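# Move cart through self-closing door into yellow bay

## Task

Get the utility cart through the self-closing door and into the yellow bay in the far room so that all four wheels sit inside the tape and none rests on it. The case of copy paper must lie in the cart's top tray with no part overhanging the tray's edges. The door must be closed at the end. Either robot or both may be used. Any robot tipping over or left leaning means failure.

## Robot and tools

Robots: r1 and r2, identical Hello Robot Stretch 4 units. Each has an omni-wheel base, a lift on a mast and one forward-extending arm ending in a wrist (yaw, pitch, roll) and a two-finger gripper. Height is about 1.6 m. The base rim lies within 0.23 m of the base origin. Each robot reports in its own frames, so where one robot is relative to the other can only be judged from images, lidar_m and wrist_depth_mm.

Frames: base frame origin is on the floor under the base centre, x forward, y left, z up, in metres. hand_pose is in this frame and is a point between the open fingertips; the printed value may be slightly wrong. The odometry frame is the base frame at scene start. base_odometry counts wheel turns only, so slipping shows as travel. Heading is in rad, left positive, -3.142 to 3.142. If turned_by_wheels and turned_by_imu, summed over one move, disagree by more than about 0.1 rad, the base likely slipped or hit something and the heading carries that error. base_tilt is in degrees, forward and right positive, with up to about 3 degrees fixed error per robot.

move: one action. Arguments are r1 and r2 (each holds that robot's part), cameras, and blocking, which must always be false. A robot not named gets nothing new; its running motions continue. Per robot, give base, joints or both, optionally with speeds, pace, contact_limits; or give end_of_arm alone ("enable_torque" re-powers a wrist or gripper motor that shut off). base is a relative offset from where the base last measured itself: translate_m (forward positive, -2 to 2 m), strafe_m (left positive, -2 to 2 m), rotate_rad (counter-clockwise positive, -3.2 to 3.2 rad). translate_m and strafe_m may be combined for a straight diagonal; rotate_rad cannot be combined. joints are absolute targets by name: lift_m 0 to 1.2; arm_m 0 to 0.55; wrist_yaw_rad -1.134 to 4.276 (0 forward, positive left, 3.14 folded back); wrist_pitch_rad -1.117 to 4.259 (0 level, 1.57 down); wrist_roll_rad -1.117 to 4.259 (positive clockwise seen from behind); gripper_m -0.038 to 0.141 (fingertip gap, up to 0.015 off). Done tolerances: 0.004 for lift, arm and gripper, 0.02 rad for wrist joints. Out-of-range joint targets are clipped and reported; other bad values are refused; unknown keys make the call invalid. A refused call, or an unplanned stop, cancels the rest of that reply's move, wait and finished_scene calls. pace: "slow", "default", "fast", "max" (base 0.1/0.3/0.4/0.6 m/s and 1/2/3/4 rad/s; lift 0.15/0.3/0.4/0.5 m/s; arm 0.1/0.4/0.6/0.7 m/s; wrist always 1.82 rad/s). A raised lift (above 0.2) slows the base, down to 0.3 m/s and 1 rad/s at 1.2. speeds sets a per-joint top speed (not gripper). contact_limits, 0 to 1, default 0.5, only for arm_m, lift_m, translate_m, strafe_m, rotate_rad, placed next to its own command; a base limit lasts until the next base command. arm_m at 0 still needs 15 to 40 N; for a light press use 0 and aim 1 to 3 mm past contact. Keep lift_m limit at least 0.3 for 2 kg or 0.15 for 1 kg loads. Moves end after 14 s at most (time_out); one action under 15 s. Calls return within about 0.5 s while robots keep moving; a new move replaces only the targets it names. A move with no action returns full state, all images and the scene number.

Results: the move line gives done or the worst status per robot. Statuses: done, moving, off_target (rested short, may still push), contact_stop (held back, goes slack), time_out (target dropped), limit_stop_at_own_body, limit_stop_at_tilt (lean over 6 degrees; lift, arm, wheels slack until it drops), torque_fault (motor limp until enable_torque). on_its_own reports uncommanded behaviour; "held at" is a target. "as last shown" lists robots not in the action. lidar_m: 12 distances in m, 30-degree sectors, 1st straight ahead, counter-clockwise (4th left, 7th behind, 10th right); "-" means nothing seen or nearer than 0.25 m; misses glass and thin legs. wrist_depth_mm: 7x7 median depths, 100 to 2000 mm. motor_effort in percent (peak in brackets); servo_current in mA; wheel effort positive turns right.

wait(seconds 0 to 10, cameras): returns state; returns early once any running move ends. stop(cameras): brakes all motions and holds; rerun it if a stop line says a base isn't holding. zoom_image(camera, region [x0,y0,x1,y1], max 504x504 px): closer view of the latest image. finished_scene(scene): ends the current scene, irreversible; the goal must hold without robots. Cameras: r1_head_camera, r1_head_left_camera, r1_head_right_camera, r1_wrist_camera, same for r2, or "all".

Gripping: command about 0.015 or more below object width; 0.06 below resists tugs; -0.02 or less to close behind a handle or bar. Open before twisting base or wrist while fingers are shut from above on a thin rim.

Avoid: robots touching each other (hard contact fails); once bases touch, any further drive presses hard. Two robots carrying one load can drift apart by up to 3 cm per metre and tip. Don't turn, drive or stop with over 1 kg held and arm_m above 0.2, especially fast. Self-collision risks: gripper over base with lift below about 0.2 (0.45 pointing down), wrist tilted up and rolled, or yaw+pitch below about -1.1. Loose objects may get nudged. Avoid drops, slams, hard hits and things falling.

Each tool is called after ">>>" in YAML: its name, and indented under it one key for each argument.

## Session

>>> move:

Scene clock: 0.00 s.
r1.base_odometry: x=+0.000 y=+0.000 heading=+0.000
r1.turned_by_wheels: +0.000
r1.turned_by_imu: +0.000
r1.base_tilt: forward=-1.6 right=+1.3
r1.lidar_m: 0.96 1.73 2.02 2.40 3.92 1.60 0.85 0.77 0.78 0.89 0.77 0.78
r1.base_status: not commanded
r1.joint_positions: lift_m=+0.124 arm_m=+0.000 wrist_yaw_rad=+3.194 wrist_pitch_rad=+0.002 wrist_roll_rad=+0.000 gripper_m=+0.056
r1.joint_status: not commanded
r1.measured_speeds: all 0
r1.motor_effort: lift_m=+19 arm_m=-4 wheel_0=-2 wheel_1=+1 wheel_2=+0
r1.servo_current: wrist_yaw_rad=59 wrist_pitch_rad=46 wrist_roll_rad=46 gripper_m=39
r1.hand_pose: x=-0.1216 y=+0.0722 z=+0.3019 quat_wxyz=(-0.026, -0.001, +0.000, +1.000) (m; r1's base frame)
r1.wrist_depth_mm: - 135 - - - - - / - 123 135 - - - - / - 121 191 - - - - / 110 136 194 - - - - / 137 - - - 1618 - - / 226 - 190 1098 188 1160 1118 / 224 163 750 798 768 768 759
r2.base_odometry: x=+0.000 y=+0.000 heading=+0.000
r2.turned_by_wheels: +0.000
r2.turned_by_imu: +0.000
r2.base_tilt: forward=-0.6 right=+0.1
r2.lidar_m: 1.29 1.32 1.58 2.33 2.36 2.78 1.41 1.41 2.77 2.39 2.42 1.48
r2.base_status: not commanded
r2.joint_positions: lift_m=+0.200 arm_m=+0.000 wrist_yaw_rad=+3.211 wrist_pitch_rad=+0.001 wrist_roll_rad=+0.000 gripper_m=+0.056
r2.joint_status: not commanded
r2.measured_speeds: all 0
r2.motor_effort: lift_m=+18 arm_m=-4 wheel_0=-1 wheel_1=+1 wheel_2=+1
r2.servo_current: wrist_yaw_rad=46 wrist_pitch_rad=39 wrist_roll_rad=52 gripper_m=52
r2.hand_pose: x=-0.1229 y=+0.0671 z=+0.3779 quat_wxyz=(-0.035, -0.001, +0.000, +0.999) (m; r2's base frame)
r2.wrist_depth_mm: - - 137 - - - - / - - 137 - - - - / - 109 138 - - - - / - 140 175 - - - - / 214 - - - - - - / 213 1281 196 1255 190 1336 1182 / 208 243 866 - - 854 878
pictures: r1_head_camera, r1_head_left_camera, r1_head_right_camera, r1_wrist_camera, r2_head_camera, r2_head_left_camera, r2_head_right_camera, r2_wrist_camera
Images, in order (width x height): r1_head_camera 420x560, r1_head_left_camera 420x672, r1_head_right_camera 420x672, r1_wrist_camera 616x392, r2_head_camera 420x560, r2_head_left_camera 420x672, r2_head_right_camera 420x672, r2_wrist_camera 616x392.

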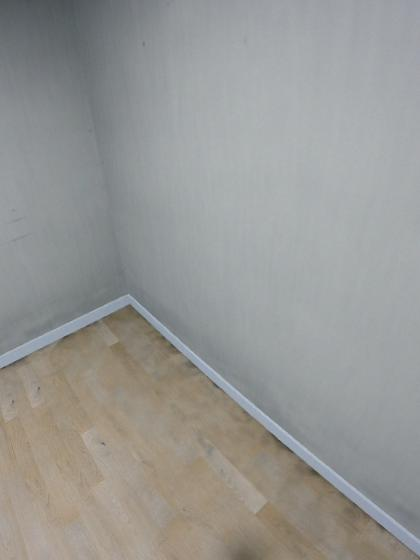

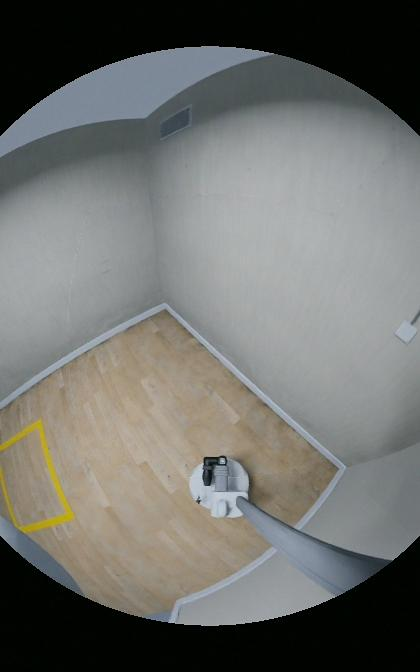

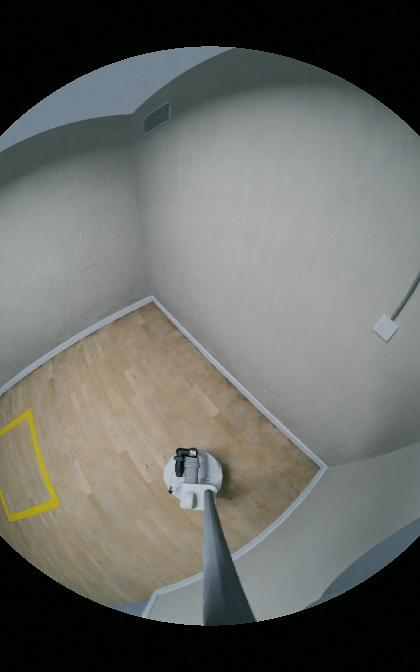

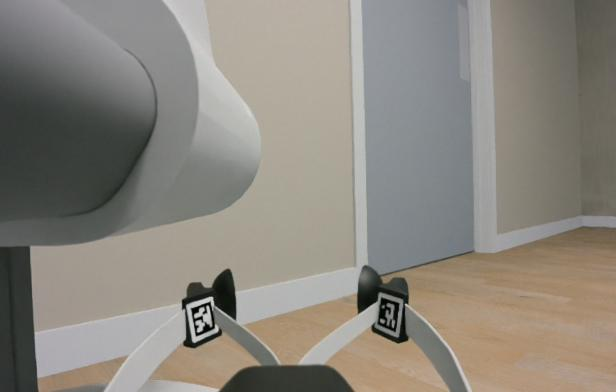

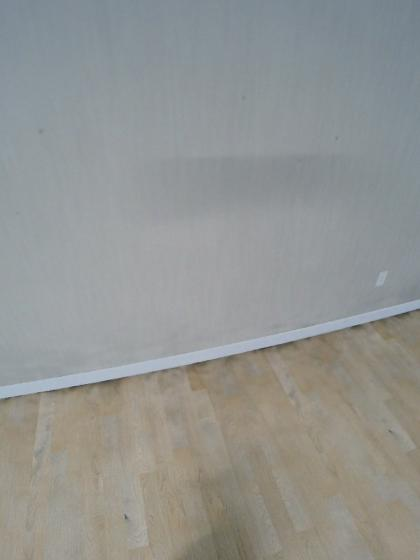

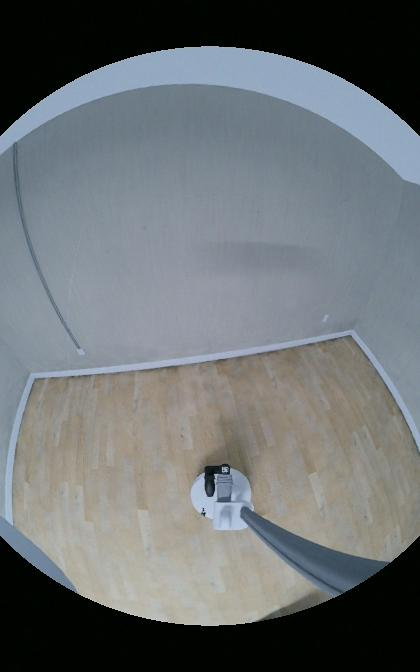

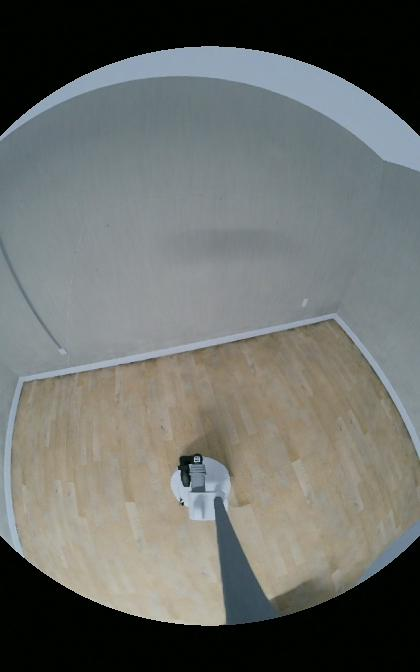

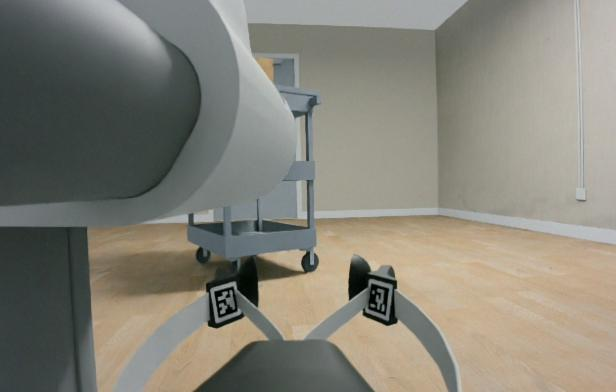

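>>> move:
  blocking: false
  r1: {"base":{"rotate_rad":2.356},"pace":"fast"}
  r2: {"base":{"rotate_rad":-2.88},"joints":{"lift_m":0.58,"wrist_yaw_rad":0.0},"pace":"fast"}

>>> wait:
  seconds: 2

>>> wait:
  seconds: 2
  cameras: ["r1_head_camera","r1_head_left_camera","r2_head_camera","r2_head_left_camera"]

>>> wait:
  seconds: 1
  cameras: ["r2_head_camera","r2_head_left_camera"]

Scene clock: 21.23 s.
move: r1 moving; r2 moving
r1.base_odometry: x=+0.000 y=+0.000 heading=+0.379
r1.turned_by_wheels: +0.379
r1.turned_by_imu: +0.380
r1.base_tilt: forward=-1.6 right=+1.3
r1.lidar_m: 1.35 2.02 2.22 3.48 2.07 0.95 0.78 0.74 0.86 0.79 0.72 0.87
r1.base_status: rotate_rad moving
r1.joint_positions: lift_m=+0.124 arm_m=+0.000 wrist_yaw_rad=+3.194 wrist_pitch_rad=+0.002 wrist_roll_rad=+0.000 gripper_m=+0.056
r1.joint_status: not commanded
r1.measured_speeds: translate_m=+0.001 strafe_m=-0.001 rotate_rad=+1.461 lift_m=+0.000 arm_m=+0.000 wrist_yaw_rad=+0.000 wrist_pitch_rad=+0.000 wrist_roll_rad=+0.000
r1.motor_effort: lift_m=+19(20) arm_m=-4(4) wheel_0=-9(11) wheel_1=-8(9) wheel_2=-8(9)
r1.servo_current: wrist_yaw_rad=46(59) wrist_pitch_rad=39(52) wrist_roll_rad=33(65) gripper_m=39(46)
r1.hand_pose: x=-0.1216 y=+0.0722 z=+0.3019 quat_wxyz=(-0.026, -0.001, +0.000, +1.000) (m; r1's base frame)
r1.wrist_depth_mm: - 135 - - - - - / - 123 135 - - 1205 - / - 121 192 - - 1229 - / 110 136 195 - - 1205 - / 137 - - - - 1205 - / 216 - 190 - 188 1118 1138 / 224 152 759 798 778 750 759
r2.base_odometry: x=+0.000 y=+0.000 heading=-0.379
r2.turned_by_wheels: -0.379
r2.turned_by_imu: -0.367
r2.base_tilt: forward=-0.7 right=+0.0
r2.lidar_m: 1.41 1.28 1.36 1.78 2.35 2.35 3.14 1.40 3.75 2.54 2.39 2.03
r2.base_status: rotate_rad moving
r2.joint_positions: lift_m=+0.263 arm_m=+0.000 wrist_yaw_rad=+2.601 wrist_pitch_rad=+0.001 wrist_roll_rad=+0.000 gripper_m=+0.056
r2.joint_status: lift_m moving; wrist_yaw_rad moving
r2.measured_speeds: translate_m=-0.001 strafe_m=+0.001 rotate_rad=-1.461 lift_m=+0.244 arm_m=+0.000 wrist_yaw_rad=-1.735 wrist_pitch_rad=+0.000 wrist_roll_rad=+0.000
r2.motor_effort: lift_m=+24(25) arm_m=-4(4) wheel_0=+13(13) wheel_1=+10(12) wheel_2=+12(12)
r2.servo_current: wrist_yaw_rad=130(130) wrist_pitch_rad=46(46) wrist_roll_rad=52(65) gripper_m=46(52)
r2.hand_pose: x=-0.0314 y=+0.2233 z=+0.4410 quat_wxyz=(+0.267, -0.001, +0.000, +0.964) (m; r2's base frame)
r2.wrist_depth_mm: - - - - - - - / - - - - - - - / - - - - - - - / - - - - - - - / - - - - - - - / 1499 1430 196 1499 190 1537 1336 / 1060 976 1060 - - 1008 991
pictures: none

Scene clock: 22.80 s.
earlier move: r1 done; r2 moving
r1.base_odometry: x=+0.000 y=+0.000 heading=+2.356
r1.turned_by_wheels: +1.977
r1.turned_by_imu: +1.988
r1.base_tilt: forward=-1.6 right=+1.3
r1.lidar_m: 2.67 1.04 0.80 0.75 0.80 0.79 0.77 0.82 1.19 2.01 2.11 3.02
r1.base_status: done
r1.joint_positions: lift_m=+0.124 arm_m=+0.000 wrist_yaw_rad=+3.194 wrist_pitch_rad=+0.002 wrist_roll_rad=+0.000 gripper_m=+0.056
r1.joint_status: not commanded
r1.measured_speeds: all 0
r1.motor_effort: lift_m=+20(20) arm_m=-4(4) wheel_0=-1(11) wheel_1=+2(10) wheel_2=+1(10)
r1.servo_current: wrist_yaw_rad=65(65) wrist_pitch_rad=39(52) wrist_roll_rad=59(65) gripper_m=39(52)
r1.hand_pose: x=-0.1216 y=+0.0722 z=+0.3019 quat_wxyz=(-0.026, -0.001, +0.000, +1.000) (m; r1's base frame)
r1.wrist_depth_mm: - 135 - - - - - / - 122 135 - - - - / - 121 191 - - - - / 110 136 195 - - - - / 137 - - - - - - / 215 - 190 - 189 - - / 225 750 741 143 741 723 759
r2.base_odometry: x=+0.000 y=+0.000 heading=-2.880
r2.turned_by_wheels: -2.501
r2.turned_by_imu: -2.435
r2.base_tilt: forward=-0.7 right=+0.0
r2.lidar_m: 1.42 3.25 2.45 2.34 1.84 1.36 1.30 1.38 1.98 2.34 2.50 1.63
r2.base_status: rotate_rad moving
r2.joint_positions: lift_m=+0.580 arm_m=+0.000 wrist_yaw_rad=+0.005 wrist_pitch_rad=+0.001 wrist_roll_rad=+0.000 gripper_m=+0.056
r2.joint_status: lift_m moving; wrist_yaw_rad moving
r2.measured_speeds: translate_m=+0.000 strafe_m=+0.000 rotate_rad=+0.000 lift_m=+0.000 arm_m=+0.000 wrist_yaw_rad=-0.108 wrist_pitch_rad=+0.000 wrist_roll_rad=+0.000
r2.motor_effort: lift_m=+21(26) arm_m=-4(4) wheel_0=-1(15) wheel_1=-1(14) wheel_2=+2(12)
r2.servo_current: wrist_yaw_rad=72(130) wrist_pitch_rad=39(46) wrist_roll_rad=46(65) gripper_m=39(52)
r2.hand_pose: x=+0.4598 y=-0.0860 z=+0.7576 quat_wxyz=(+1.000, +0.000, +0.001, +0.002) (m; r2's base frame)
r2.wrist_depth_mm: - - - - - - - / - - - - - - - / - - - 1464 - - - / - - - - - - - / - - - - - - - / - - 196 1229 190 - - / 1708 1661 1756 - - 1661 1576
wait: 1.57 of 2 s (r1 has come to rest)
pictures: none

Scene clock: 23.13 s.
earlier move: r2 done
r1.base_odometry: x=+0.000 y=+0.000 heading=+2.356
r1.turned_by_wheels: +0.000
r1.turned_by_imu: +0.000
r1.base_tilt: forward=-1.6 right=+1.3
r1.lidar_m: 2.67 1.05 0.77 0.75 0.81 0.81 0.77 0.82 1.18 2.04 2.12 2.99
r1.base_status: done
r1.joint_positions: lift_m=+0.124 arm_m=+0.000 wrist_yaw_rad=+3.194 wrist_pitch_rad=+0.002 wrist_roll_rad=+0.000 gripper_m=+0.056
r1.joint_status: not commanded
r1.measured_speeds: all 0
r1.motor_effort: lift_m=+19(20) arm_m=-4(4) wheel_0=-1(11) wheel_1=+2(10) wheel_2=+1(10)
r1.servo_current: wrist_yaw_rad=46(65) wrist_pitch_rad=39(52) wrist_roll_rad=59(65) gripper_m=46(52)
r1.hand_pose: x=-0.1216 y=+0.0722 z=+0.3019 quat_wxyz=(-0.026, -0.001, +0.000, +1.000) (m; r1's base frame)
r1.wrist_depth_mm: - 135 - - - - - / - 123 135 - - - - / - 121 190 - - - - / 110 136 195 - - - - / 137 - - - - - - / 216 - 190 - 187 - - / 224 750 759 143 732 715 759
r2.base_odometry: x=+0.000 y=+0.000 heading=-2.880
r2.turned_by_wheels: +0.000
r2.turned_by_imu: +0.000
r2.base_tilt: forward=-0.7 right=+0.1
r2.lidar_m: 1.40 3.25 2.44 2.40 1.78 1.35 1.30 1.39 2.01 2.32 2.47 1.60
r2.base_status: done
r2.joint_positions: lift_m=+0.580 arm_m=+0.000 wrist_yaw_rad=+0.003 wrist_pitch_rad=+0.001 wrist_roll_rad=+0.000 gripper_m=+0.056
r2.joint_status: all done
r2.measured_speeds: all 0
r2.motor_effort: lift_m=+21(26) arm_m=-4(4) wheel_0=+1(15) wheel_1=-1(14) wheel_2=+2(12)
r2.servo_current: wrist_yaw_rad=33(130) wrist_pitch_rad=39(46) wrist_roll_rad=46(65) gripper_m=46(52)
r2.hand_pose: x=+0.4596 y=-0.0866 z=+0.7576 quat_wxyz=(+1.000, +0.000, +0.001, +0.001) (m; r2's base frame)
r2.wrist_depth_mm: - - - - - - - / - - - - - - - / - - - 1464 - - - / - - - - - - - / - - - 1863 - - - / - - 195 1229 190 - - / 1708 1618 1756 - - 1661 1576
wait: 0.33 of 2 s (r2 has come to rest)
pictures: r1_head_camera, r1_head_left_camera, r2_head_camera, r2_head_left_camera
Images, in order (width x height): r1_head_camera 420x560, r1_head_left_camera 420x672, r2_head_camera 420x560, r2_head_left_camera 420x672.

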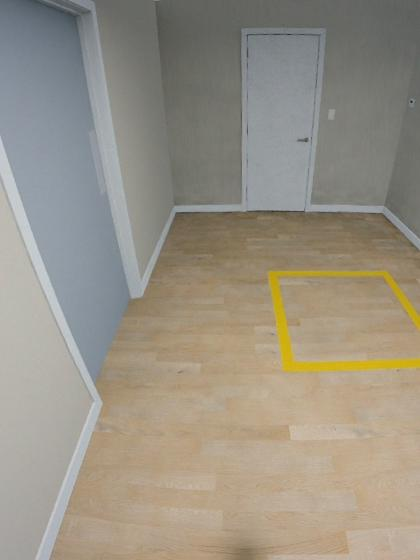

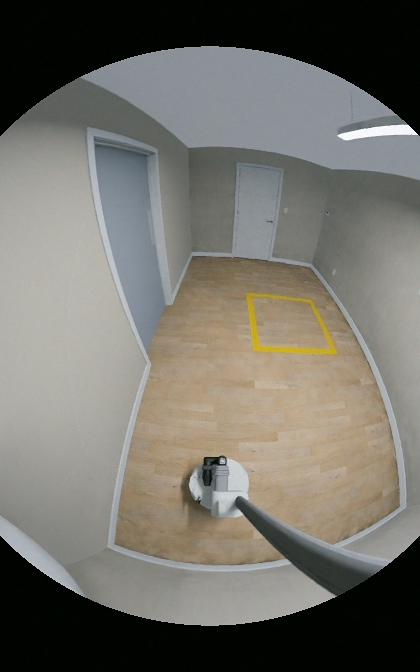

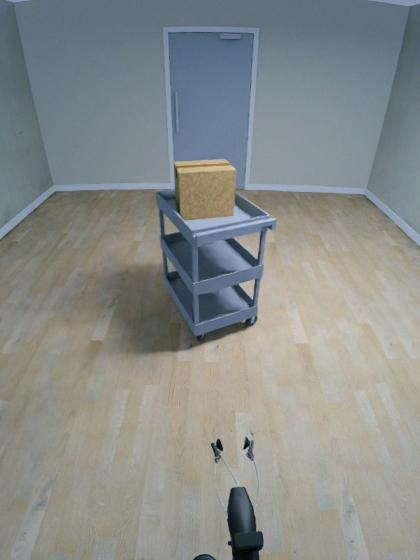

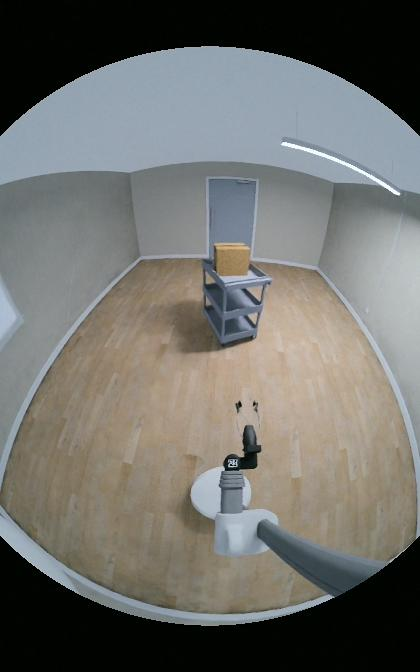

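Scene clock: 24.13 s.
r1.base_odometry: x=+0.000 y=+0.000 heading=+2.356
r1.turned_by_wheels: +0.000
r1.turned_by_imu: +0.000
r1.base_tilt: forward=-1.6 right=+1.3
r1.lidar_m: 2.66 1.07 0.78 0.74 0.80 0.81 0.76 0.83 1.17 2.02 2.13 3.00
r1.base_status: done
r1.joint_positions: lift_m=+0.124 arm_m=+0.000 wrist_yaw_rad=+3.194 wrist_pitch_rad=+0.002 wrist_roll_rad=+0.000 gripper_m=+0.056
r1.joint_status: not commanded
r1.measured_speeds: all 0
r1.motor_effort: lift_m=+19(20) arm_m=-4(4) wheel_0=-1(11) wheel_1=+1(10) wheel_2=+1(10)
r1.servo_current: wrist_yaw_rad=65(65) wrist_pitch_rad=46(52) wrist_roll_rad=59(65) gripper_m=46(52)
r1.hand_pose: x=-0.1216 y=+0.0722 z=+0.3019 quat_wxyz=(-0.026, -0.001, +0.000, +1.000) (m; r1's base frame)
r1.wrist_depth_mm: - 135 - - - - - / - 123 135 - - - - / - 121 191 - - - - / 110 136 195 - - - - / 137 - - - - - - / 216 - 190 - 187 - - / 224 750 759 143 732 715 759
r2.base_odometry: x=+0.000 y=+0.000 heading=-2.880
r2.turned_by_wheels: +0.000
r2.turned_by_imu: +0.000
r2.base_tilt: forward=-0.7 right=+0.1
r2.lidar_m: 1.41 3.25 2.45 2.35 1.77 1.35 1.31 1.38 2.02 2.32 2.46 1.60
r2.base_status: done
r2.joint_positions: lift_m=+0.580 arm_m=+0.000 wrist_yaw_rad=+0.003 wrist_pitch_rad=+0.001 wrist_roll_rad=+0.000 gripper_m=+0.056
r2.joint_status: all done
r2.measured_speeds: all 0
r2.motor_effort: lift_m=+21(26) arm_m=-4(4) wheel_0=+1(15) wheel_1=-1(14) wheel_2=+2(12)
r2.servo_current: wrist_yaw_rad=59(130) wrist_pitch_rad=39(46) wrist_roll_rad=46(65) gripper_m=52(52)
r2.hand_pose: x=+0.4596 y=-0.0866 z=+0.7576 quat_wxyz=(+1.000, +0.000, +0.001, +0.001) (m; r2's base frame)
r2.wrist_depth_mm: - - - - - - - / - - - - - - - / - - - 1464 - - - / - - - - - - - / - - - 1863 - - - / - - 196 1229 190 - - / 1708 1618 1756 - - 1618 1576
wait: 1.00 s; at rest by 0.27 s
pictures: r2_head_camera, r2_head_left_camera
Images, in order (width x height): r2_head_camera 420x560, r2_head_left_camera 420x672.

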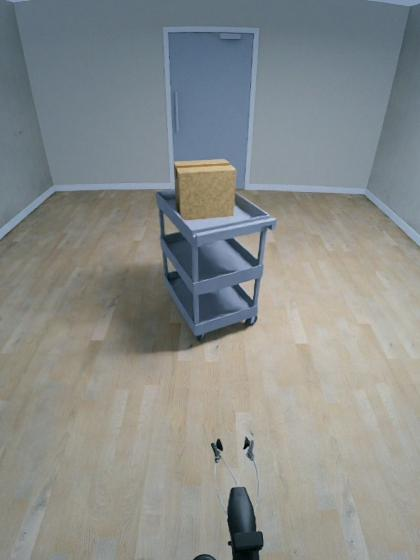

